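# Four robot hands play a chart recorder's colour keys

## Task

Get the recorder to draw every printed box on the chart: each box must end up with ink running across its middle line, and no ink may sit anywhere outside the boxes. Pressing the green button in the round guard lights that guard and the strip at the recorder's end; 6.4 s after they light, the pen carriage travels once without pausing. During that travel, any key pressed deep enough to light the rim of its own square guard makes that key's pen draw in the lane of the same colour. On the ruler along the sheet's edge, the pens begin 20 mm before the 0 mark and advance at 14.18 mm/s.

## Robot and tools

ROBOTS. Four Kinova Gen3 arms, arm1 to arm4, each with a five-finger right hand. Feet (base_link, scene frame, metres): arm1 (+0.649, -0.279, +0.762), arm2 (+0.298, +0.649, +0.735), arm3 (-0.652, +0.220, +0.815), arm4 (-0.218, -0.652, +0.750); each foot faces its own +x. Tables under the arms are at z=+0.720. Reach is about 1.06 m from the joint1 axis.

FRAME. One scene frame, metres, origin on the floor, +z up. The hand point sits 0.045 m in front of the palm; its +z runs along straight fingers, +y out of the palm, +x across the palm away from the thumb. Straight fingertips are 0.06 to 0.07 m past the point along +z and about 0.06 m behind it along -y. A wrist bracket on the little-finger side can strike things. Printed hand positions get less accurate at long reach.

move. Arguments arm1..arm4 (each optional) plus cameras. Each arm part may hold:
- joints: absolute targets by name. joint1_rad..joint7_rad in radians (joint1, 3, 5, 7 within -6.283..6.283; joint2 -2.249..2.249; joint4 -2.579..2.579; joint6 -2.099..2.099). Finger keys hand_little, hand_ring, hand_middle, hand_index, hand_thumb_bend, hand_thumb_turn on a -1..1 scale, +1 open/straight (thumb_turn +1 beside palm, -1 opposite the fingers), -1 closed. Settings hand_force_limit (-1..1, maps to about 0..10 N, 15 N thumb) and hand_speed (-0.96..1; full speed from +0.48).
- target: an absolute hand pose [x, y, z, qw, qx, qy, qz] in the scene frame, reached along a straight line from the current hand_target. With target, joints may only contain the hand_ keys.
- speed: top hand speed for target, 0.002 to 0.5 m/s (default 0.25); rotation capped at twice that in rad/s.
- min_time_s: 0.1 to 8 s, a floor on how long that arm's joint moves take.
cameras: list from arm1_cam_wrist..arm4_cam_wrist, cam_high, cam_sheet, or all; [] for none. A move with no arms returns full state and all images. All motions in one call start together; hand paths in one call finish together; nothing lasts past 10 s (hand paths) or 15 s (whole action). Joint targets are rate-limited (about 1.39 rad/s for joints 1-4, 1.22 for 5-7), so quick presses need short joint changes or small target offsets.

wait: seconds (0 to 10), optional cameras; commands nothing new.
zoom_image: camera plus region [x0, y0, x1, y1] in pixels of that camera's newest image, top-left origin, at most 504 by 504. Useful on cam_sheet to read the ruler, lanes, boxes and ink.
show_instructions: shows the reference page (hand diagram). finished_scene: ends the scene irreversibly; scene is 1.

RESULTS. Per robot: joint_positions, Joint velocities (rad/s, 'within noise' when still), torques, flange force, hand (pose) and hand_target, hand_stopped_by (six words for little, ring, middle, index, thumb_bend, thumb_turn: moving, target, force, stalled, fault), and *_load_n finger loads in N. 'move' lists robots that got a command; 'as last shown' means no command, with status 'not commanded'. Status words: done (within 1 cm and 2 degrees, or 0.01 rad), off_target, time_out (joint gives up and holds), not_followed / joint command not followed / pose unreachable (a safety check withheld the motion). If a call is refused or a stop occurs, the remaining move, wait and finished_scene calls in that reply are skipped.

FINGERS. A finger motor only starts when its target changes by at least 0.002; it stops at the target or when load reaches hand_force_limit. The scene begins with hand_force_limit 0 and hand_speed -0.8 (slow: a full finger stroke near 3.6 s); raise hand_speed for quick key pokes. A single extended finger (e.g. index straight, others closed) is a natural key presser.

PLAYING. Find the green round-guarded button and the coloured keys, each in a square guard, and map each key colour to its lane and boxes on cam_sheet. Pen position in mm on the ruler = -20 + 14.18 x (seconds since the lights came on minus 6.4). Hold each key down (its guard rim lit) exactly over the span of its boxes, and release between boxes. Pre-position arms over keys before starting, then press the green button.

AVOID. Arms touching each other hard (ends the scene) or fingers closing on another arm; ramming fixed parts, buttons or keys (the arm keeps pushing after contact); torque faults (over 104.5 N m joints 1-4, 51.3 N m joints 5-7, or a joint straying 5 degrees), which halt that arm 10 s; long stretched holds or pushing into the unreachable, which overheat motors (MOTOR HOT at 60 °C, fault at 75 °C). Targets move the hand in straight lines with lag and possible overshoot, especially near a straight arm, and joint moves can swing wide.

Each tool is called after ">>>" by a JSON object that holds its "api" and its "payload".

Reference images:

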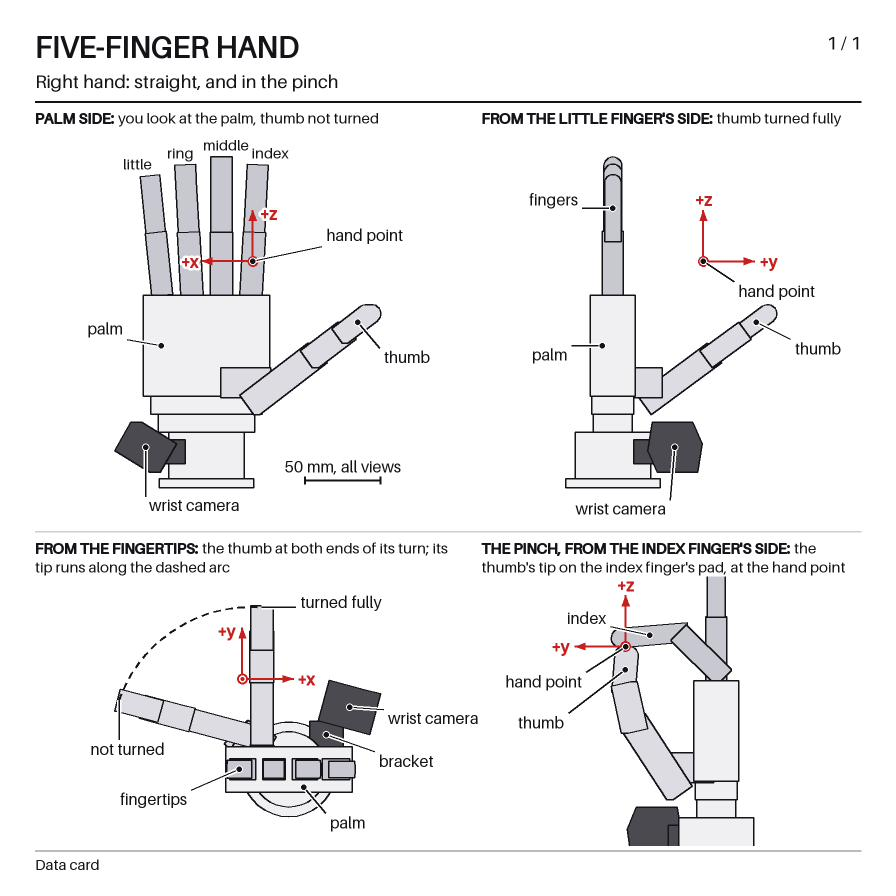

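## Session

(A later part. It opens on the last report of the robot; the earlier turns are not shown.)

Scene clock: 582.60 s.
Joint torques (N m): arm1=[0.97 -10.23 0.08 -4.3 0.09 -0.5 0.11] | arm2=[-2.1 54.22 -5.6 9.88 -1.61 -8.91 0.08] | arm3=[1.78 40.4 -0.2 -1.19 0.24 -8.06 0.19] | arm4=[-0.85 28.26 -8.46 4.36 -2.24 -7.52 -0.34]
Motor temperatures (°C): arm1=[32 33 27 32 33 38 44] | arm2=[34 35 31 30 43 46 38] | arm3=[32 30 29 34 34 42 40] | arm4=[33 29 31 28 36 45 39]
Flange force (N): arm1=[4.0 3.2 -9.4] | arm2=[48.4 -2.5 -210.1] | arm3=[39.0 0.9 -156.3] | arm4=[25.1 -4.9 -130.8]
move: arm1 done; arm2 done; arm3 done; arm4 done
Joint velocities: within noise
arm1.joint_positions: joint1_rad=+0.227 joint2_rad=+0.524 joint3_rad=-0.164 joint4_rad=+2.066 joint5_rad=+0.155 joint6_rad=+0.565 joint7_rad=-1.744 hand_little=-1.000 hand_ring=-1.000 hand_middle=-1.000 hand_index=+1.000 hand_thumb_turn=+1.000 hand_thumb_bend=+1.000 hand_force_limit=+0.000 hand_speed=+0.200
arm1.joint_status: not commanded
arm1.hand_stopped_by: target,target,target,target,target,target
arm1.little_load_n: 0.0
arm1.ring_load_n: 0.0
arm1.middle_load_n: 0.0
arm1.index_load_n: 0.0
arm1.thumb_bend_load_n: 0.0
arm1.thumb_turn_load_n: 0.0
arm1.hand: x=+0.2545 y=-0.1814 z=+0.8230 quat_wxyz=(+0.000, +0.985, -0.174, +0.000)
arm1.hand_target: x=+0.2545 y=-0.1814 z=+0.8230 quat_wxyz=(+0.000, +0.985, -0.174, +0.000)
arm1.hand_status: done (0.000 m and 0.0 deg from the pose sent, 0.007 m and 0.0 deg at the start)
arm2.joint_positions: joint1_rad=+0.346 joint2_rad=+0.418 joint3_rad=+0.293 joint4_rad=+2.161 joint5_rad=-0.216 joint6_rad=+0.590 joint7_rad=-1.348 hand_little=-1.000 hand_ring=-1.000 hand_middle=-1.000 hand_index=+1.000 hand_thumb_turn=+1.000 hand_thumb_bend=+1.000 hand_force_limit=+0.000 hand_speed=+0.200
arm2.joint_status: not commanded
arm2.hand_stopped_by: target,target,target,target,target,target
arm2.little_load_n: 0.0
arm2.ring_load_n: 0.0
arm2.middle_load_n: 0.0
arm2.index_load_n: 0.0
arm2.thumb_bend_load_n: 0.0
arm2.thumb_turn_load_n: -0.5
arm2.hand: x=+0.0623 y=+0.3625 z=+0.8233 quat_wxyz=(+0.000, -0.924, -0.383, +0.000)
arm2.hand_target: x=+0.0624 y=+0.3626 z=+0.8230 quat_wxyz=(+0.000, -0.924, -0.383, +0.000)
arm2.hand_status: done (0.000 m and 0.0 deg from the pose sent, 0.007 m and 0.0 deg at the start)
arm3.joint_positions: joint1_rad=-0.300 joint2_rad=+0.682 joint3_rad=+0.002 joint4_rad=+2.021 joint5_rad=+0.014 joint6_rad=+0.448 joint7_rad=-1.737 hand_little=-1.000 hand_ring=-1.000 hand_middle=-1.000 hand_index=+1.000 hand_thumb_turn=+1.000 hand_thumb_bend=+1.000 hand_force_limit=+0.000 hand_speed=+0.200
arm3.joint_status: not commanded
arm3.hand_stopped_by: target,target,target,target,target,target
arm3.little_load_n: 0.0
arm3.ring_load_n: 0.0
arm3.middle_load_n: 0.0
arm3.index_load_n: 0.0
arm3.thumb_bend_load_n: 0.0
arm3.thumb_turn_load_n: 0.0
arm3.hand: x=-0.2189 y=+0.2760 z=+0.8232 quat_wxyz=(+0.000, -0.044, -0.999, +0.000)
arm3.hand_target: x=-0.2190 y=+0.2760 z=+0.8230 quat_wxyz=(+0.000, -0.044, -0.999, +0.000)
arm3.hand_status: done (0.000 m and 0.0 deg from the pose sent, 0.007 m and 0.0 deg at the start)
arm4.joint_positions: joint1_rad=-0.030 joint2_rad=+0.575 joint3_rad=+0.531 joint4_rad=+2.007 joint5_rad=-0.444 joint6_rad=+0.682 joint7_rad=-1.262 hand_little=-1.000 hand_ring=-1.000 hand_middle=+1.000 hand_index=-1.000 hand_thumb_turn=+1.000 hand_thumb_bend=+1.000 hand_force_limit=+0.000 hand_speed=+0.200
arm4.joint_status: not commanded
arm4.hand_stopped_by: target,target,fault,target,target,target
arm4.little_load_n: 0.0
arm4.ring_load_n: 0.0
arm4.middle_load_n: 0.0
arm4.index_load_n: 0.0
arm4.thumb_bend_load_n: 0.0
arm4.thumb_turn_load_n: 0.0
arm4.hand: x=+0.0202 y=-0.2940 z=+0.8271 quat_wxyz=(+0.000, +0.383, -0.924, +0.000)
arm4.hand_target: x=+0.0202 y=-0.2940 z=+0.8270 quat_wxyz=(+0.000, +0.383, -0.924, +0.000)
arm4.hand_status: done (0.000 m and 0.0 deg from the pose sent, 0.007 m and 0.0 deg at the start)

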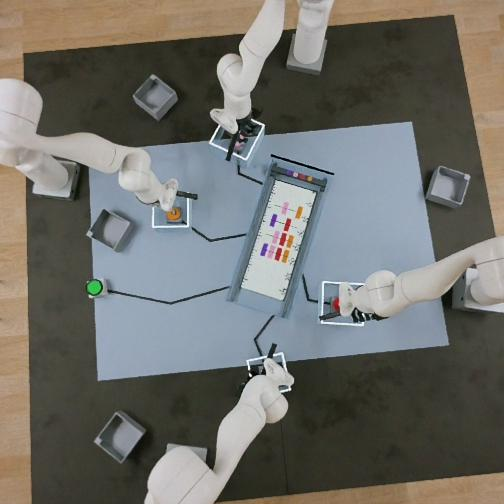

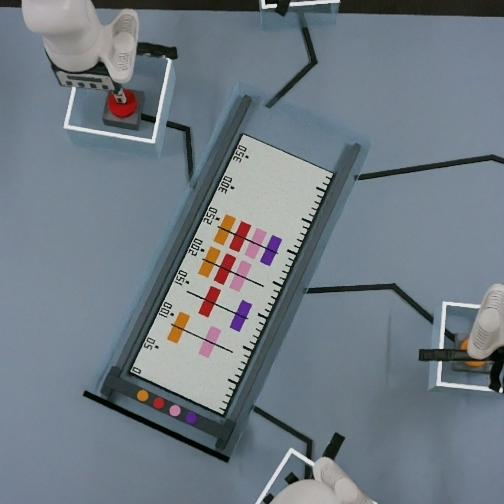

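>>> {"api": "move", "payload": {"arm1": {"target": [0.2545, -0.1814, 0.838, 0, 0.9848, -0.1736, 0], "speed": 0.1}, "arm2": {"target": [0.0624, 0.3626, 0.843, 0, 0.9239, 0.3827, 0], "speed": 0.1}, "arm3": {"target": [-0.219, 0.276, 0.841, 0, 0.0436, 0.9990, 0], "speed": 0.1}, "arm4": {"target": [0.0202, -0.294, 0.845, 0, 0.3827, -0.9239, 0], "speed": 0.1}}}

>>> {"api": "move", "payload": {"arm1": {"target": [0.2545, -0.1814, 0.8235, 0, 0.9848, -0.1736, 0], "speed": 0.04}, "arm2": {"target": [0.0624, 0.3626, 0.8295, 0, 0.9239, 0.3827, 0], "speed": 0.04}, "arm3": {"target": [-0.219, 0.276, 0.827, 0, 0.0436, 0.9990, 0], "speed": 0.04}, "arm4": {"target": [0.0202, -0.294, 0.831, 0, 0.3827, -0.9239, 0], "speed": 0.04}, "cameras": ["cam_high", "cam_sheet"]}}

Scene clock: 597.93 s.
Joint torques (N m): arm1=[0.97 -13.65 -0.05 -5.26 0 0.11 0.1] | arm2=[-0.73 -11.42 2.01 -7.54 -0.36 -0.36 0.06] | arm3=[1.38 -15.12 0.48 -4.18 0 0.18 0.08] | arm4=[-0.7 -12.02 2.2 -5.63 -0.01 -0.04 -0.35]
Motor temperatures (°C): arm1=[32 33 27 32 33 38 45] | arm2=[34 39 31 31 42 47 38] | arm3=[32 33 29 34 34 43 40] | arm4=[33 31 31 28 36 45 39]
Flange force (N): arm1=[1.9 3.0 1.6] | arm2=[6.9 -1.4 3.9] | arm3=[2.2 4.0 0.3] | arm4=[3.3 -2.7 0.2]
move: arm1 done; arm2 done; arm3 done; arm4 done
Joint velocities: within noise
arm1.joint_positions: joint1_rad=+0.235 joint2_rad=+0.491 joint3_rad=-0.174 joint4_rad=+2.053 joint5_rad=+0.144 joint6_rad=+0.612 joint7_rad=-1.734 hand_little=-1.000 hand_ring=-1.000 hand_middle=-1.000 hand_index=+1.000 hand_thumb_turn=+1.000 hand_thumb_bend=+1.000 hand_force_limit=+0.000 hand_speed=+0.200
arm1.joint_status: not commanded
arm1.hand_stopped_by: target,target,target,target,target,target
arm1.little_load_n: 0.0
arm1.ring_load_n: 0.0
arm1.middle_load_n: 0.0
arm1.index_load_n: 0.0
arm1.thumb_bend_load_n: -0.5
arm1.thumb_turn_load_n: 0.0
arm1.hand: x=+0.2545 y=-0.1814 z=+0.8380 quat_wxyz=(+0.000, +0.985, -0.174, +0.000)
arm1.hand_target: x=+0.2545 y=-0.1814 z=+0.8380 quat_wxyz=(+0.000, +0.985, -0.174, +0.000)
arm1.hand_status: done (0.000 m and 0.0 deg from the pose sent, 0.015 m and 0.0 deg at the start)
arm2.joint_positions: joint1_rad=+0.326 joint2_rad=+0.373 joint3_rad=+0.315 joint4_rad=+2.138 joint5_rad=-0.188 joint6_rad=+0.658 joint7_rad=-1.374 hand_little=-1.000 hand_ring=-1.000 hand_middle=-1.000 hand_index=+1.000 hand_thumb_turn=+1.000 hand_thumb_bend=+1.000 hand_force_limit=+0.000 hand_speed=+0.200
arm2.joint_status: not commanded
arm2.hand_stopped_by: target,target,target,target,target,target
arm2.little_load_n: 0.0
arm2.ring_load_n: 0.0
arm2.middle_load_n: 0.0
arm2.index_load_n: 0.0
arm2.thumb_bend_load_n: 0.0
arm2.thumb_turn_load_n: 0.0
arm2.hand: x=+0.0624 y=+0.3626 z=+0.8430 quat_wxyz=(+0.000, -0.924, -0.383, +0.000)
arm2.hand_target: x=+0.0624 y=+0.3626 z=+0.8430 quat_wxyz=(+0.000, -0.924, -0.383, +0.000)
arm2.hand_status: done (0.000 m and 0.0 deg from the pose sent, 0.020 m and 0.0 deg at the start)
arm3.joint_positions: joint1_rad=-0.300 joint2_rad=+0.640 joint3_rad=+0.002 joint4_rad=+2.013 joint5_rad=+0.013 joint6_rad=+0.498 joint7_rad=-1.736 hand_little=-1.000 hand_ring=-1.000 hand_middle=-1.000 hand_index=+1.000 hand_thumb_turn=+1.000 hand_thumb_bend=+1.000 hand_force_limit=+0.000 hand_speed=+0.200
arm3.joint_status: not commanded
arm3.hand_stopped_by: target,target,target,target,target,target
arm3.little_load_n: 0.0
arm3.ring_load_n: 0.0
arm3.middle_load_n: 0.0
arm3.index_load_n: 0.0
arm3.thumb_bend_load_n: 0.0
arm3.thumb_turn_load_n: 0.0
arm3.hand: x=-0.2190 y=+0.2760 z=+0.8410 quat_wxyz=(+0.000, -0.044, -0.999, +0.000)
arm3.hand_target: x=-0.2190 y=+0.2760 z=+0.8410 quat_wxyz=(+0.000, -0.044, -0.999, +0.000)
arm3.hand_status: done (0.000 m and 0.0 deg from the pose sent, 0.018 m and 0.0 deg at the start)
arm4.joint_positions: joint1_rad=-0.053 joint2_rad=+0.540 joint3_rad=+0.560 joint4_rad=+1.990 joint5_rad=-0.413 joint6_rad=+0.733 joint7_rad=-1.289 hand_little=-1.000 hand_ring=-1.000 hand_middle=+1.000 hand_index=-1.000 hand_thumb_turn=+1.000 hand_thumb_bend=+1.000 hand_force_limit=+0.000 hand_speed=+0.200
arm4.joint_status: not commanded
arm4.hand_stopped_by: target,target,fault,target,target,target
arm4.little_load_n: 0.0
arm4.ring_load_n: 0.0
arm4.middle_load_n: 0.0
arm4.index_load_n: 0.5
arm4.thumb_bend_load_n: 0.0
arm4.thumb_turn_load_n: 0.0
arm4.hand: x=+0.0202 y=-0.2940 z=+0.8450 quat_wxyz=(+0.000, +0.383, -0.924, +0.000)
arm4.hand_target: x=+0.0202 y=-0.2940 z=+0.8450 quat_wxyz=(+0.000, +0.383, -0.924, +0.000)
arm4.hand_status: done (0.000 m and 0.0 deg from the pose sent, 0.018 m and 0.0 deg at the start)
pictures: none

Scene clock: 598.90 s.
Joint torques (N m): arm1=[0.83 -10.5 0.09 -4.5 0.1 -0.5 0.15] | arm2=[-0.94 -3.05 1.04 -5.18 -0.6 -1.73 0.07] | arm3=[1.82 -1.04 0.72 -2.87 0.22 -1.87 0.09] | arm4=[-0.62 -8.4 1.31 -4.32 -0.17 -0.72 -0.31]
Motor temperatures (°C): arm1=[32 33 27 32 33 38 45] | arm2=[34 39 31 31 42 47 38] | arm3=[32 33 29 34 34 43 40] | arm4=[33 31 31 28 36 45 39]
Flange force (N): arm1=[4.3 2.9 -8.6] | arm2=[13.1 -1.7 -24.7] | arm3=[11.1 4.1 -39.7] | arm4=[5.4 -2.6 -12.3]
move: arm1 done; arm2 done; arm3 done; arm4 done
Joint velocities: within noise
arm1.joint_positions: joint1_rad=+0.227 joint2_rad=+0.523 joint3_rad=-0.165 joint4_rad=+2.066 joint5_rad=+0.155 joint6_rad=+0.566 joint7_rad=-1.744 hand_little=-1.000 hand_ring=-1.000 hand_middle=-1.000 hand_index=+1.000 hand_thumb_turn=+1.000 hand_thumb_bend=+1.000 hand_force_limit=+0.000 hand_speed=+0.200
arm1.joint_status: not commanded
arm1.hand_stopped_by: target,target,target,target,target,target
arm1.little_load_n: 0.5
arm1.ring_load_n: 0.0
arm1.middle_load_n: 0.0
arm1.index_load_n: 0.0
arm1.thumb_bend_load_n: 0.0
arm1.thumb_turn_load_n: 0.0
arm1.hand: x=+0.2545 y=-0.1814 z=+0.8235 quat_wxyz=(+0.000, +0.985, -0.174, +0.000)
arm1.hand_target: x=+0.2545 y=-0.1814 z=+0.8235 quat_wxyz=(+0.000, +0.985, -0.174, +0.000)
arm1.hand_status: done (0.000 m and 0.0 deg from the pose sent, 0.014 m and 0.0 deg at the start)
arm2.joint_positions: joint1_rad=+0.339 joint2_rad=+0.404 joint3_rad=+0.301 joint4_rad=+2.154 joint5_rad=-0.206 joint6_rad=+0.612 joint7_rad=-1.357 hand_little=-1.000 hand_ring=-1.000 hand_middle=-1.000 hand_index=+1.000 hand_thumb_turn=+1.000 hand_thumb_bend=+1.000 hand_force_limit=+0.000 hand_speed=+0.200
arm2.joint_status: not commanded
arm2.hand_stopped_by: target,target,target,target,target,target
arm2.little_load_n: 0.0
arm2.ring_load_n: 0.5
arm2.middle_load_n: 0.0
arm2.index_load_n: 0.0
arm2.thumb_bend_load_n: 0.0
arm2.thumb_turn_load_n: 0.0
arm2.hand: x=+0.0624 y=+0.3626 z=+0.8295 quat_wxyz=(+0.000, -0.924, -0.383, +0.000)
arm2.hand_target: x=+0.0624 y=+0.3626 z=+0.8295 quat_wxyz=(+0.000, -0.924, -0.383, +0.000)
arm2.hand_status: done (0.000 m and 0.0 deg from the pose sent, 0.013 m and 0.0 deg at the start)
arm3.joint_positions: joint1_rad=-0.300 joint2_rad=+0.672 joint3_rad=+0.002 joint4_rad=+2.019 joint5_rad=+0.014 joint6_rad=+0.459 joint7_rad=-1.737 hand_little=-1.000 hand_ring=-1.000 hand_middle=-1.000 hand_index=+1.000 hand_thumb_turn=+1.000 hand_thumb_bend=+1.000 hand_force_limit=+0.000 hand_speed=+0.200
arm3.joint_status: not commanded
arm3.hand_stopped_by: target,target,target,target,target,target
arm3.little_load_n: 0.0
arm3.ring_load_n: 0.0
arm3.middle_load_n: 0.0
arm3.index_load_n: 0.0
arm3.thumb_bend_load_n: -0.5
arm3.thumb_turn_load_n: 0.0
arm3.hand: x=-0.2190 y=+0.2760 z=+0.8270 quat_wxyz=(+0.000, -0.044, -0.999, +0.000)
arm3.hand_target: x=-0.2190 y=+0.2760 z=+0.8270 quat_wxyz=(+0.000, -0.044, -0.999, +0.000)
arm3.hand_status: done (0.000 m and 0.0 deg from the pose sent, 0.014 m and 0.0 deg at the start)
arm4.joint_positions: joint1_rad=-0.035 joint2_rad=+0.567 joint3_rad=+0.538 joint4_rad=+2.004 joint5_rad=-0.437 joint6_rad=+0.693 joint7_rad=-1.268 hand_little=-1.000 hand_ring=-1.000 hand_middle=+1.000 hand_index=-1.000 hand_thumb_turn=+1.000 hand_thumb_bend=+1.000 hand_force_limit=+0.000 hand_speed=+0.200
arm4.joint_status: not commanded
arm4.hand_stopped_by: target,target,fault,target,target,target
arm4.little_load_n: 0.0
arm4.ring_load_n: 0.0
arm4.middle_load_n: 0.0
arm4.index_load_n: 0.0
arm4.thumb_bend_load_n: 0.0
arm4.thumb_turn_load_n: 0.0
arm4.hand: x=+0.0202 y=-0.2940 z=+0.8310 quat_wxyz=(+0.000, +0.383, -0.924, +0.000)
arm4.hand_target: x=+0.0202 y=-0.2940 z=+0.8310 quat_wxyz=(+0.000, +0.383, -0.924, +0.000)
arm4.hand_status: done (0.000 m and 0.0 deg from the pose sent, 0.014 m and 0.0 deg at the start)

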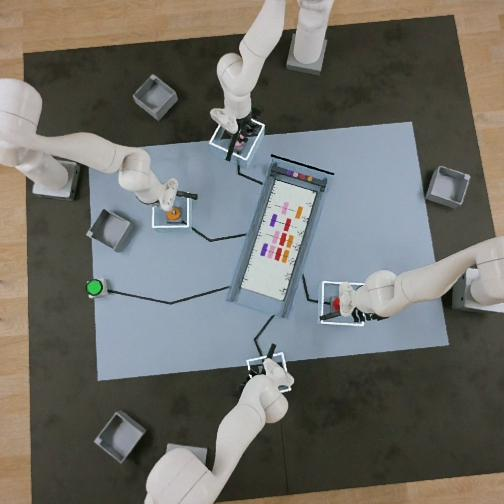

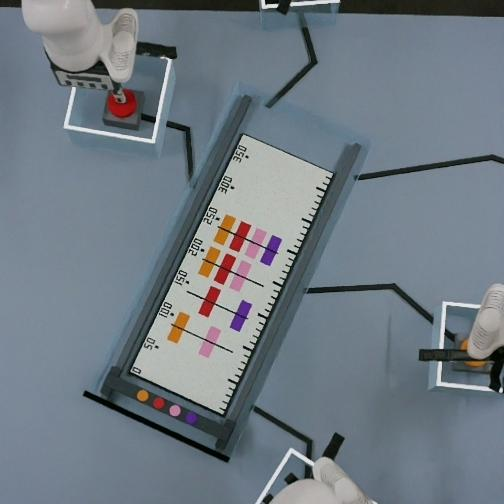

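>>> {"api": "move", "payload": {"arm1": {"target": [0.2545, -0.1814, 0.93, 0, 0.9848, -0.1736, 0], "speed": 0.25}, "arm2": {"target": [0.0624, 0.3626, 0.8405, 0, 0.9239, 0.3827, 0], "speed": 0.1}, "arm3": {"target": [-0.219, 0.276, 0.838, 0, 0.0436, 0.9990, 0], "speed": 0.1}, "arm4": {"target": [0.0202, -0.294, 0.8415, 0, 0.3827, -0.9239, 0], "speed": 0.1}}}

>>> {"api": "move", "payload": {"arm1": {"target": [0.483, 0.062, 0.95, 0, 0.8660, -0.5, 0], "speed": 0.25, "joints": {"hand_little": 1, "hand_ring": 1, "hand_middle": 1}}, "cameras": ["cam_high", "arm1_cam_wrist", "arm2_cam_wrist"]}}

>>> {"api": "zoom_image", "payload": {"camera": "cam_high", "region": [60, 240, 160, 340]}}

>>> {"api": "zoom_image", "payload": {"camera": "arm1_cam_wrist", "region": [200, 0, 400, 260]}}

Scene clock: 670.07 s.
Joint torques (N m): arm1=[0.99 -12.29 0 -6.97 0.02 0.06 0.15] | arm2=[-0.74 -11.5 2.06 -7.51 -0.35 -0.37 0.1] | arm3=[1.43 -15.22 0.44 -4.17 0.04 0.17 0.05] | arm4=[-0.64 -12.09 2.23 -5.45 -0.03 -0.04 -0.37]
Motor temperatures (°C): arm1=[32 34 27 31 33 38 45] | arm2=[33 37 31 30 42 47 38] | arm3=[32 31 29 34 34 43 39] | arm4=[33 31 31 28 36 45 39]
Flange force (N): arm1=[1.3 3.0 1.5] | arm2=[6.9 -1.3 3.9] | arm3=[2.3 4.1 0.4] | arm4=[3.0 -2.6 0.0]
move: arm1 done; arm2 done; arm3 done; arm4 done
Joint velocities: within noise
arm1.joint_positions: joint1_rad=+0.264 joint2_rad=+0.317 joint3_rad=-0.202 joint4_rad=+1.930 joint5_rad=+0.081 joint6_rad=+0.905 joint7_rad=-1.676 hand_little=-1.000 hand_ring=-1.000 hand_middle=-1.000 hand_index=+1.000 hand_thumb_turn=+1.000 hand_thumb_bend=+1.000 hand_force_limit=+0.000 hand_speed=+0.200
arm1.joint_status: not commanded
arm1.hand_stopped_by: target,target,target,target,target,target
arm1.little_load_n: 0.0
arm1.ring_load_n: 0.0
arm1.middle_load_n: 0.0
arm1.index_load_n: 0.0
arm1.thumb_bend_load_n: 0.0
arm1.thumb_turn_load_n: 0.0
arm1.hand: x=+0.2545 y=-0.1814 z=+0.9300 quat_wxyz=(+0.000, +0.985, -0.174, +0.000)
arm1.hand_target: x=+0.2545 y=-0.1814 z=+0.9300 quat_wxyz=(+0.000, +0.985, -0.174, +0.000)
arm1.hand_status: done (0.000 m and 0.0 deg from the pose sent, 0.106 m and 0.0 deg at the start)
arm2.joint_positions: joint1_rad=+0.328 joint2_rad=+0.378 joint3_rad=+0.313 joint4_rad=+2.141 joint5_rad=-0.191 joint6_rad=+0.649 joint7_rad=-1.371 hand_little=-1.000 hand_ring=-1.000 hand_middle=-1.000 hand_index=+1.000 hand_thumb_turn=+1.000 hand_thumb_bend=+1.000 hand_force_limit=+0.000 hand_speed=+0.200
arm2.joint_status: not commanded
arm2.hand_stopped_by: target,target,target,target,target,target
arm2.little_load_n: 0.0
arm2.ring_load_n: 0.0
arm2.middle_load_n: 0.0
arm2.index_load_n: 0.0
arm2.thumb_bend_load_n: 0.0
arm2.thumb_turn_load_n: 0.0
arm2.hand: x=+0.0624 y=+0.3626 z=+0.8405 quat_wxyz=(+0.000, -0.924, -0.383, +0.000)
arm2.hand_target: x=+0.0624 y=+0.3626 z=+0.8405 quat_wxyz=(+0.000, -0.924, -0.383, +0.000)
arm2.hand_status: done (0.000 m and 0.0 deg from the pose sent, 0.011 m and 0.0 deg at the start)
arm3.joint_positions: joint1_rad=-0.300 joint2_rad=+0.647 joint3_rad=+0.002 joint4_rad=+2.014 joint5_rad=+0.013 joint6_rad=+0.490 joint7_rad=-1.737 hand_little=-1.000 hand_ring=-1.000 hand_middle=-1.000 hand_index=+1.000 hand_thumb_turn=+1.000 hand_thumb_bend=+1.000 hand_force_limit=+0.000 hand_speed=+0.200
arm3.joint_status: not commanded
arm3.hand_stopped_by: target,target,target,target,target,target
arm3.little_load_n: 0.0
arm3.ring_load_n: 0.0
arm3.middle_load_n: 0.0
arm3.index_load_n: 0.0
arm3.thumb_bend_load_n: 0.0
arm3.thumb_turn_load_n: 0.0
arm3.hand: x=-0.2190 y=+0.2760 z=+0.8380 quat_wxyz=(+0.000, -0.044, -0.999, +0.000)
arm3.hand_target: x=-0.2190 y=+0.2760 z=+0.8380 quat_wxyz=(+0.000, -0.044, -0.999, +0.000)
arm3.hand_status: done (0.000 m and 0.0 deg from the pose sent, 0.011 m and 0.0 deg at the start)
arm4.joint_positions: joint1_rad=-0.049 joint2_rad=+0.547 joint3_rad=+0.555 joint4_rad=+1.993 joint5_rad=-0.419 joint6_rad=+0.723 joint7_rad=-1.283 hand_little=-1.000 hand_ring=-1.000 hand_middle=+1.000 hand_index=-1.000 hand_thumb_turn=+1.000 hand_thumb_bend=+1.000 hand_force_limit=+0.000 hand_speed=+0.200
arm4.joint_status: not commanded
arm4.hand_stopped_by: target,target,fault,target,target,target
arm4.little_load_n: 0.0
arm4.ring_load_n: 0.0
arm4.middle_load_n: 0.0
arm4.index_load_n: 0.0
arm4.thumb_bend_load_n: 0.0
arm4.thumb_turn_load_n: 0.0
arm4.hand: x=+0.0202 y=-0.2940 z=+0.8415 quat_wxyz=(+0.000, +0.383, -0.924, +0.000)
arm4.hand_target: x=+0.0202 y=-0.2940 z=+0.8415 quat_wxyz=(+0.000, +0.383, -0.924, +0.000)
arm4.hand_status: done (0.000 m and 0.0 deg from the pose sent, 0.010 m and 0.0 deg at the start)
pictures: none

Scene clock: 672.07 s.
Joint torques (N m): arm1=[0.89 -11.03 0.63 -7.19 0.01 0.11 0.11] | arm2=[-0.74 -11.44 2.04 -7.48 -0.39 -0.36 0.06] | arm3=[1.37 -15.15 0.46 -4.09 0.03 0.19 0.12] | arm4=[-0.64 -12.09 2.27 -5.49 0.01 -0.05 -0.34]
Motor temperatures (°C): arm1=[32 34 27 31 33 38 45] | arm2=[33 37 31 30 42 47 38] | arm3=[32 32 29 34 34 43 39] | arm4=[33 31 31 28 36 45 39]
Flange force (N): arm1=[1.5 3.1 1.2] | arm2=[7.0 -1.4 3.8] | arm3=[2.1 4.1 0.3] | arm4=[3.1 -2.5 0.1]
move: arm1 done
Joint velocities: within noise
arm1.joint_positions: joint1_rad=+0.865 joint2_rad=+0.247 joint3_rad=+0.163 joint4_rad=+1.951 joint5_rad=-0.046 joint6_rad=+0.948 joint7_rad=-1.345 hand_little=+1.000 hand_ring=+1.000 hand_middle=+1.000 hand_index=+1.000 hand_thumb_turn=+1.000 hand_thumb_bend=+1.000 hand_force_limit=+0.000 hand_speed=+0.200
arm1.joint_status: all done
arm1.hand_stopped_by: target,target,target,target,target,target
arm1.little_load_n: 0.0
arm1.ring_load_n: 0.0
arm1.middle_load_n: 0.0
arm1.index_load_n: 0.0
arm1.thumb_bend_load_n: 0.0
arm1.thumb_turn_load_n: 0.0
arm1.hand: x=+0.4830 y=+0.0620 z=+0.9500 quat_wxyz=(+0.000, +0.866, -0.500, +0.000)
arm1.hand_target: x=+0.4830 y=+0.0620 z=+0.9500 quat_wxyz=(+0.000, +0.866, -0.500, +0.000)
arm1.hand_status: done (0.000 m and 0.0 deg from the pose sent, 0.334 m and 40.0 deg at the start)
arm2, arm3, arm4: as last shown
pictures: arm1_cam_wrist, arm2_cam_wrist, cam_high

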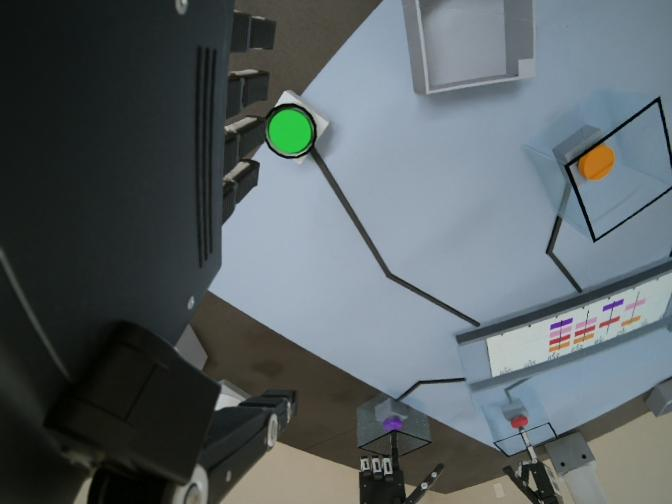

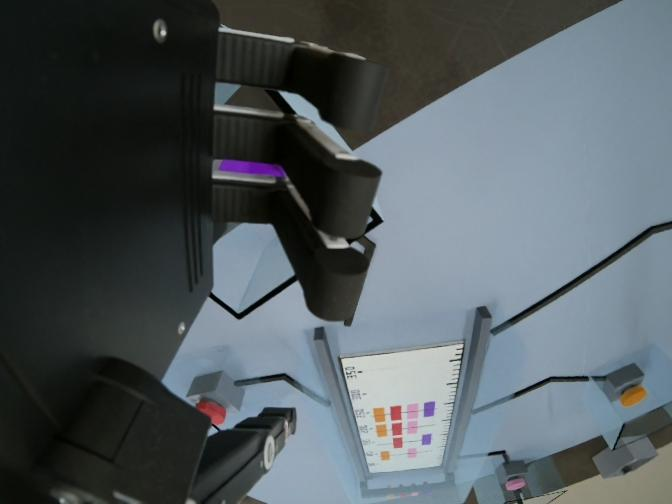

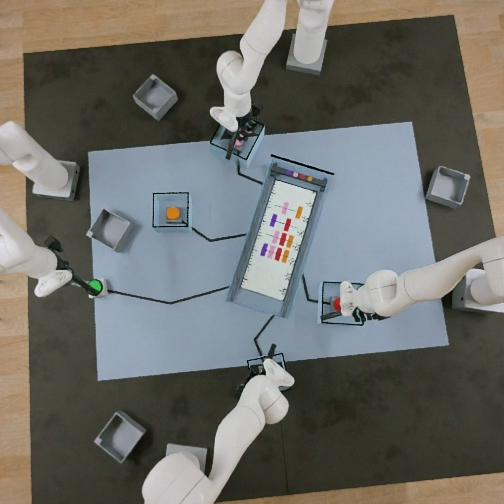

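Scaled by 5.040.

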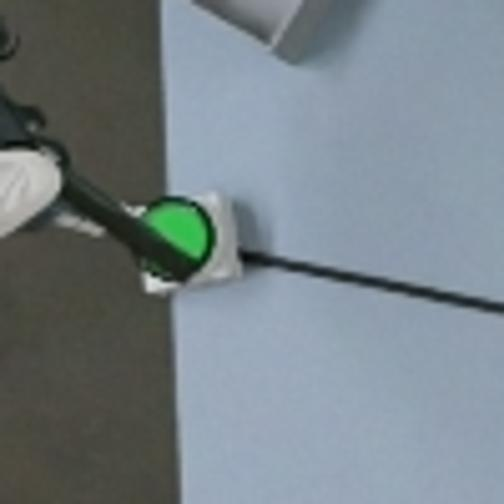

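Scaled by 1.938 from the camera's image (finer frame: 960x720).

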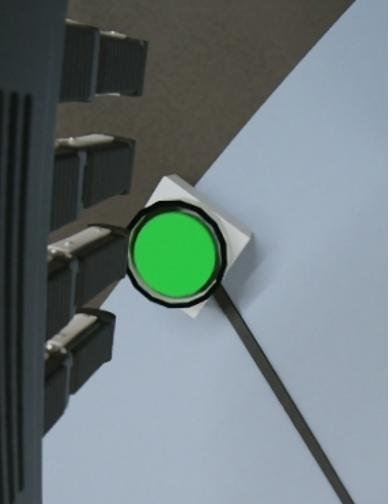

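>>> {"api": "move", "payload": {"arm1": {"target": [0.481, 0.061, 0.845, 0, 0.8660, -0.5, 0], "speed": 0.2, "joints": {"hand_little": -1, "hand_ring": -1, "hand_middle": -1}}, "cameras": ["cam_high", "arm1_cam_wrist", "arm2_cam_wrist"]}}

>>> {"api": "zoom_image", "payload": {"camera": "cam_high", "region": [50, 240, 150, 340]}}

Scene clock: 695.60 s.
Joint torques (N m): arm1=[0.82 -12.69 0.85 -5.24 -0.04 0.11 0.1] | arm2=[-0.79 -11.47 2.05 -7.48 -0.38 -0.35 0.06] | arm3=[1.47 -15.16 0.39 -4.07 0.03 0.2 0.13] | arm4=[-0.71 -12.1 2.15 -5.49 -0.03 -0.04 -0.37]
Motor temperatures (°C): arm1=[32 34 27 32 33 38 45] | arm2=[33 37 31 30 42 47 38] | arm3=[32 32 29 34 34 43 39] | arm4=[33 31 31 28 36 45 39]
Flange force (N): arm1=[1.8 3.3 0.8] | arm2=[6.9 -1.6 4.0] | arm3=[2.1 4.4 0.3] | arm4=[3.1 -2.8 0.1]
move: arm1 done
Joint velocities: within noise
arm1.joint_positions: joint1_rad=+0.892 joint2_rad=+0.447 joint3_rad=+0.133 joint4_rad=+2.104 joint5_rad=-0.097 joint6_rad=+0.597 joint7_rad=-1.303 hand_little=-1.000 hand_ring=-1.000 hand_middle=-1.000 hand_index=+1.000 hand_thumb_turn=+1.000 hand_thumb_bend=+1.000 hand_force_limit=+0.000 hand_speed=+0.200
arm1.joint_status: all done
arm1.hand_stopped_by: target,target,target,target,target,target
arm1.little_load_n: 0.0
arm1.ring_load_n: 0.0
arm1.middle_load_n: 0.0
arm1.index_load_n: 0.0
arm1.thumb_bend_load_n: 0.0
arm1.thumb_turn_load_n: 0.0
arm1.hand: x=+0.4810 y=+0.0610 z=+0.8450 quat_wxyz=(+0.000, +0.866, -0.500, +0.000)
arm1.hand_target: x=+0.4810 y=+0.0610 z=+0.8450 quat_wxyz=(+0.000, +0.866, -0.500, +0.000)
arm1.hand_status: done (0.000 m and 0.0 deg from the pose sent, 0.105 m and 0.0 deg at the start)
arm2, arm3, arm4: as last shown
arm2.little_load_n: 0.5
arm3.thumb_turn_load_n: -0.5
arm4.index_load_n: 0.5
pictures: arm1_cam_wrist, arm2_cam_wrist, cam_high

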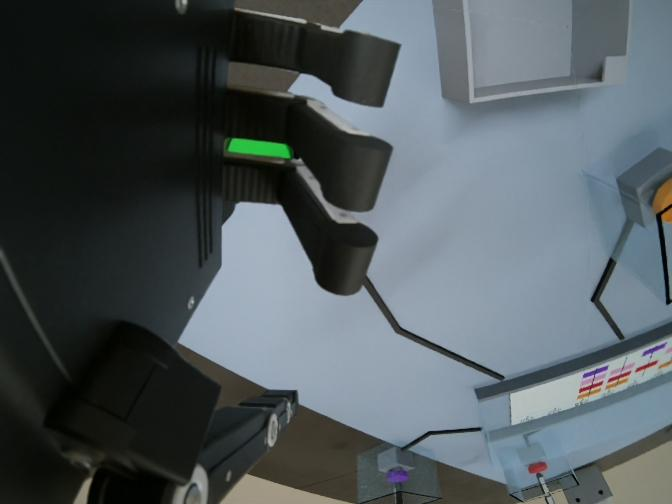

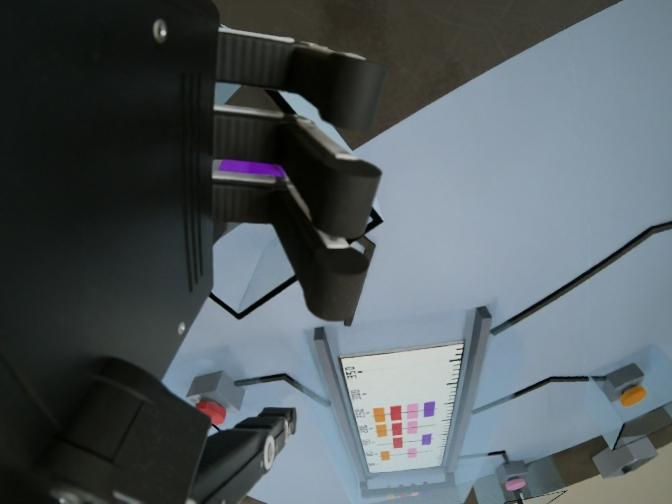

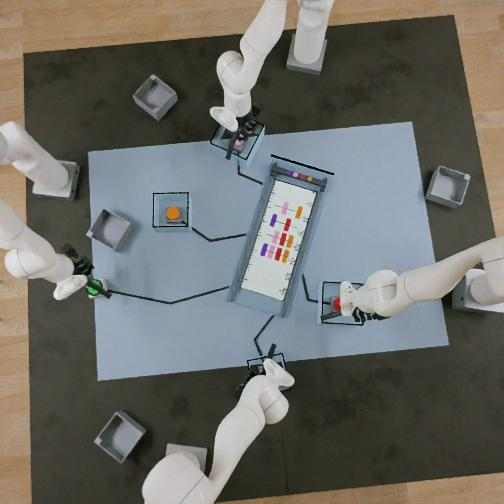

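Scaled by 5.040.

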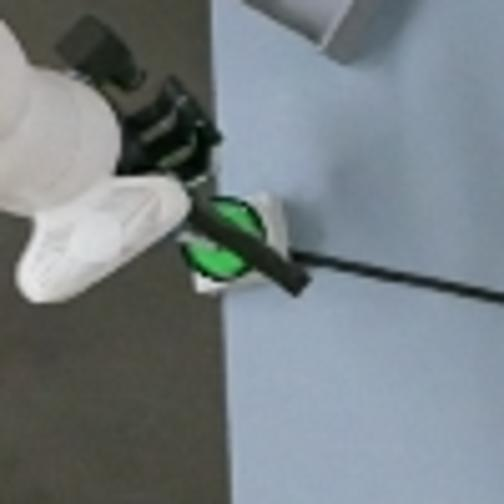

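>>> {"api": "move", "payload": {"arm1": {"target": [0.481, 0.061, 0.840, 0, 0.8660, -0.5, 0], "speed": 0.1}}}

Scene clock: 700.43 s.
Joint torques (N m): arm1=[0.86 -12.84 0.75 -5.12 0 0.12 0.1] | arm2=[-0.73 -11.49 2.04 -7.49 -0.36 -0.37 0.06] | arm3=[1.41 -15.15 0.48 -4.11 0.01 0.19 0.09] | arm4=[-0.71 -12.12 2.22 -5.5 0.01 -0.08 -0.35]
Motor temperatures (°C): arm1=[32 34 27 31 33 38 45] | arm2=[33 37 31 30 42 47 38] | arm3=[32 32 29 34 34 43 39] | arm4=[33 31 31 28 36 45 39]
Flange force (N): arm1=[1.7 3.4 0.8] | arm2=[6.9 -1.4 3.9] | arm3=[2.2 4.1 0.3] | arm4=[3.0 -2.7 0.1]
move: arm1 done
Joint velocities: within noise
arm1.joint_positions: joint1_rad=+0.894 joint2_rad=+0.459 joint3_rad=+0.130 joint4_rad=+2.109 joint5_rad=-0.100 joint6_rad=+0.580 joint7_rad=-1.300 hand_little=-1.000 hand_ring=-1.000 hand_middle=-1.000 hand_index=+1.000 hand_thumb_turn=+1.000 hand_thumb_bend=+1.000 hand_force_limit=+0.000 hand_speed=+0.200
arm1.joint_status: not commanded
arm1.hand_stopped_by: target,target,target,target,target,target
arm1.little_load_n: 0.0
arm1.ring_load_n: 0.0
arm1.middle_load_n: 0.5
arm1.index_load_n: 0.0
arm1.thumb_bend_load_n: 0.0
arm1.thumb_turn_load_n: 0.0
arm1.hand: x=+0.4810 y=+0.0610 z=+0.8400 quat_wxyz=(+0.000, +0.866, -0.500, +0.000)
arm1.hand_target: x=+0.4810 y=+0.0610 z=+0.8400 quat_wxyz=(+0.000, +0.866, -0.500, +0.000)
arm1.hand_status: done (0.000 m and 0.0 deg from the pose sent, 0.005 m and 0.0 deg at the start)
arm2, arm3, arm4: as last shown
arm2.little_load_n: 0.0
arm3.middle_load_n: 0.5
arm3.thumb_turn_load_n: 0.0
pictures: none

>>> {"api": "move", "payload": {"arm1": {"target": [0.481, 0.061, 0.836, 0, 0.8660, -0.5, 0], "speed": 0.05}}}

Scene clock: 705.33 s.
Joint torques (N m): arm1=[0.89 -12.91 0.77 -4.92 -0.02 0.06 0.13] | arm2=[-0.76 -11.45 2.11 -7.49 -0.36 -0.38 0.04] | arm3=[1.42 -15.12 0.48 -4.14 0.02 0.17 0.12] | arm4=[-0.69 -12.1 2.2 -5.55 0 -0.06 -0.37]
Motor temperatures (°C): arm1=[32 34 27 31 33 38 45] | arm2=[33 37 31 30 42 47 38] | arm3=[32 32 29 34 34 43 39] | arm4=[33 31 31 28 36 45 39]
Flange force (N): arm1=[1.2 3.5 0.5] | arm2=[6.9 -1.5 3.9] | arm3=[2.3 4.2 0.2] | arm4=[3.3 -2.7 0.1]
move: arm1 done
Joint velocities: within noise
arm1.joint_positions: joint1_rad=+0.896 joint2_rad=+0.468 joint3_rad=+0.128 joint4_rad=+2.113 joint5_rad=-0.102 joint6_rad=+0.567 joint7_rad=-1.298 hand_little=-1.000 hand_ring=-1.000 hand_middle=-1.000 hand_index=+1.000 hand_thumb_turn=+1.000 hand_thumb_bend=+1.000 hand_force_limit=+0.000 hand_speed=+0.200
arm1.joint_status: not commanded
arm1.hand_stopped_by: target,target,target,target,target,target
arm1.little_load_n: 0.0
arm1.ring_load_n: 0.0
arm1.middle_load_n: 0.0
arm1.index_load_n: 0.0
arm1.thumb_bend_load_n: 0.0
arm1.thumb_turn_load_n: 0.0
arm1.hand: x=+0.4810 y=+0.0610 z=+0.8360 quat_wxyz=(+0.000, +0.866, -0.500, +0.000)
arm1.hand_target: x=+0.4810 y=+0.0610 z=+0.8360 quat_wxyz=(+0.000, +0.866, -0.500, +0.000)
arm1.hand_status: done (0.000 m and 0.0 deg from the pose sent, 0.004 m and 0.0 deg at the start)
arm2, arm3, arm4: as last shown
arm2.thumb_bend_load_n: -0.5
arm3.middle_load_n: 0.0
arm4.index_load_n: 0.0
arm4.thumb_turn_load_n: -0.5
pictures: none

>>> {"api": "move", "payload": {"arm1": {"target": [0.481, 0.061, 0.833, 0, 0.8660, -0.5, 0], "speed": 0.05}}}

Scene clock: 709.73 s.
Joint torques (N m): arm1=[0.91 -12.93 0.85 -4.87 -0.02 0.07 0.1] | arm2=[-0.75 -11.45 2.03 -7.48 -0.38 -0.34 0.06] | arm3=[1.45 -15.19 0.43 -4.09 -0.01 0.21 0.11] | arm4=[-0.68 -12.02 2.17 -5.47 -0.03 -0.07 -0.38]
Motor temperatures (°C): arm1=[32 34 27 31 33 38 45] | arm2=[33 37 31 30 42 47 38] | arm3=[32 32 29 34 34 43 39] | arm4=[33 31 31 28 36 45 39]
Flange force (N): arm1=[1.4 3.5 0.5] | arm2=[7.0 -1.4 3.9] | arm3=[2.1 4.3 0.4] | arm4=[3.2 -2.7 -0.2]
move: arm1 done
Joint velocities: within noise
arm1.joint_positions: joint1_rad=+0.898 joint2_rad=+0.475 joint3_rad=+0.126 joint4_rad=+2.116 joint5_rad=-0.104 joint6_rad=+0.557 joint7_rad=-1.297 hand_little=-1.000 hand_ring=-1.000 hand_middle=-1.000 hand_index=+1.000 hand_thumb_turn=+1.000 hand_thumb_bend=+1.000 hand_force_limit=+0.000 hand_speed=+0.200
arm1.joint_status: not commanded
arm1.hand_stopped_by: target,target,target,target,target,target
arm1.little_load_n: 0.0
arm1.ring_load_n: 0.0
arm1.middle_load_n: 0.0
arm1.index_load_n: 0.0
arm1.thumb_bend_load_n: 0.0
arm1.thumb_turn_load_n: 0.0
arm1.hand: x=+0.4810 y=+0.0610 z=+0.8330 quat_wxyz=(+0.000, +0.866, -0.500, +0.000)
arm1.hand_target: x=+0.4810 y=+0.0610 z=+0.8330 quat_wxyz=(+0.000, +0.866, -0.500, +0.000)
arm1.hand_status: done (0.000 m and 0.0 deg from the pose sent, 0.003 m and 0.0 deg at the start)
arm2, arm3, arm4: as last shown
arm2.thumb_bend_load_n: 0.0
arm3.ring_load_n: 0.5
arm4.index_load_n: 0.5
arm4.thumb_turn_load_n: 0.0
pictures: none

>>> {"api": "move", "payload": {"arm1": {"target": [0.481, 0.061, 0.8305, 0, 0.8660, -0.5, 0], "speed": 0.05}}}

Scene clock: 716.83 s.
Joint torques (N m): arm1=[0.77 -10.86 0.56 -4.46 -0.03 -0.2 0.06] | arm2=[-0.76 -11.49 2.06 -7.48 -0.39 -0.35 0.06] | arm3=[1.37 -15.14 0.46 -4.16 0.04 0.17 0.1] | arm4=[-0.67 -12.1 2.19 -5.45 0 -0.06 -0.36]
Motor temperatures (°C): arm1=[32 34 27 31 33 38 45] | arm2=[33 37 31 30 42 47 38] | arm3=[32 32 29 34 34 43 39] | arm4=[33 32 31 28 36 44 39]
Flange force (N): arm1=[2.9 3.3 -5.8] | arm2=[6.9 -1.5 3.9] | arm3=[2.3 4.0 0.2] | arm4=[3.0 -2.6 0.0]
move: arm1 done
Joint velocities: within noise
arm1.joint_positions: joint1_rad=+0.899 joint2_rad=+0.481 joint3_rad=+0.125 joint4_rad=+2.118 joint5_rad=-0.105 joint6_rad=+0.549 joint7_rad=-1.296 hand_little=-1.000 hand_ring=-1.000 hand_middle=-1.000 hand_index=+1.000 hand_thumb_turn=+1.000 hand_thumb_bend=+1.000 hand_force_limit=+0.000 hand_speed=+0.200
arm1.joint_status: not commanded
arm1.hand_stopped_by: target,target,target,target,target,target
arm1.little_load_n: 0.0
arm1.ring_load_n: 0.5
arm1.middle_load_n: 0.0
arm1.index_load_n: 0.0
arm1.thumb_bend_load_n: 0.0
arm1.thumb_turn_load_n: 0.0
arm1.hand: x=+0.4810 y=+0.0610 z=+0.8305 quat_wxyz=(+0.000, +0.866, -0.500, +0.000)
arm1.hand_target: x=+0.4810 y=+0.0610 z=+0.8305 quat_wxyz=(+0.000, +0.866, -0.500, +0.000)
arm1.hand_status: done (0.000 m and 0.0 deg from the pose sent, 0.003 m and 0.0 deg at the start)
arm2, arm3, arm4: as last shown
arm3.ring_load_n: 0.0
arm4.index_load_n: 0.0
pictures: none


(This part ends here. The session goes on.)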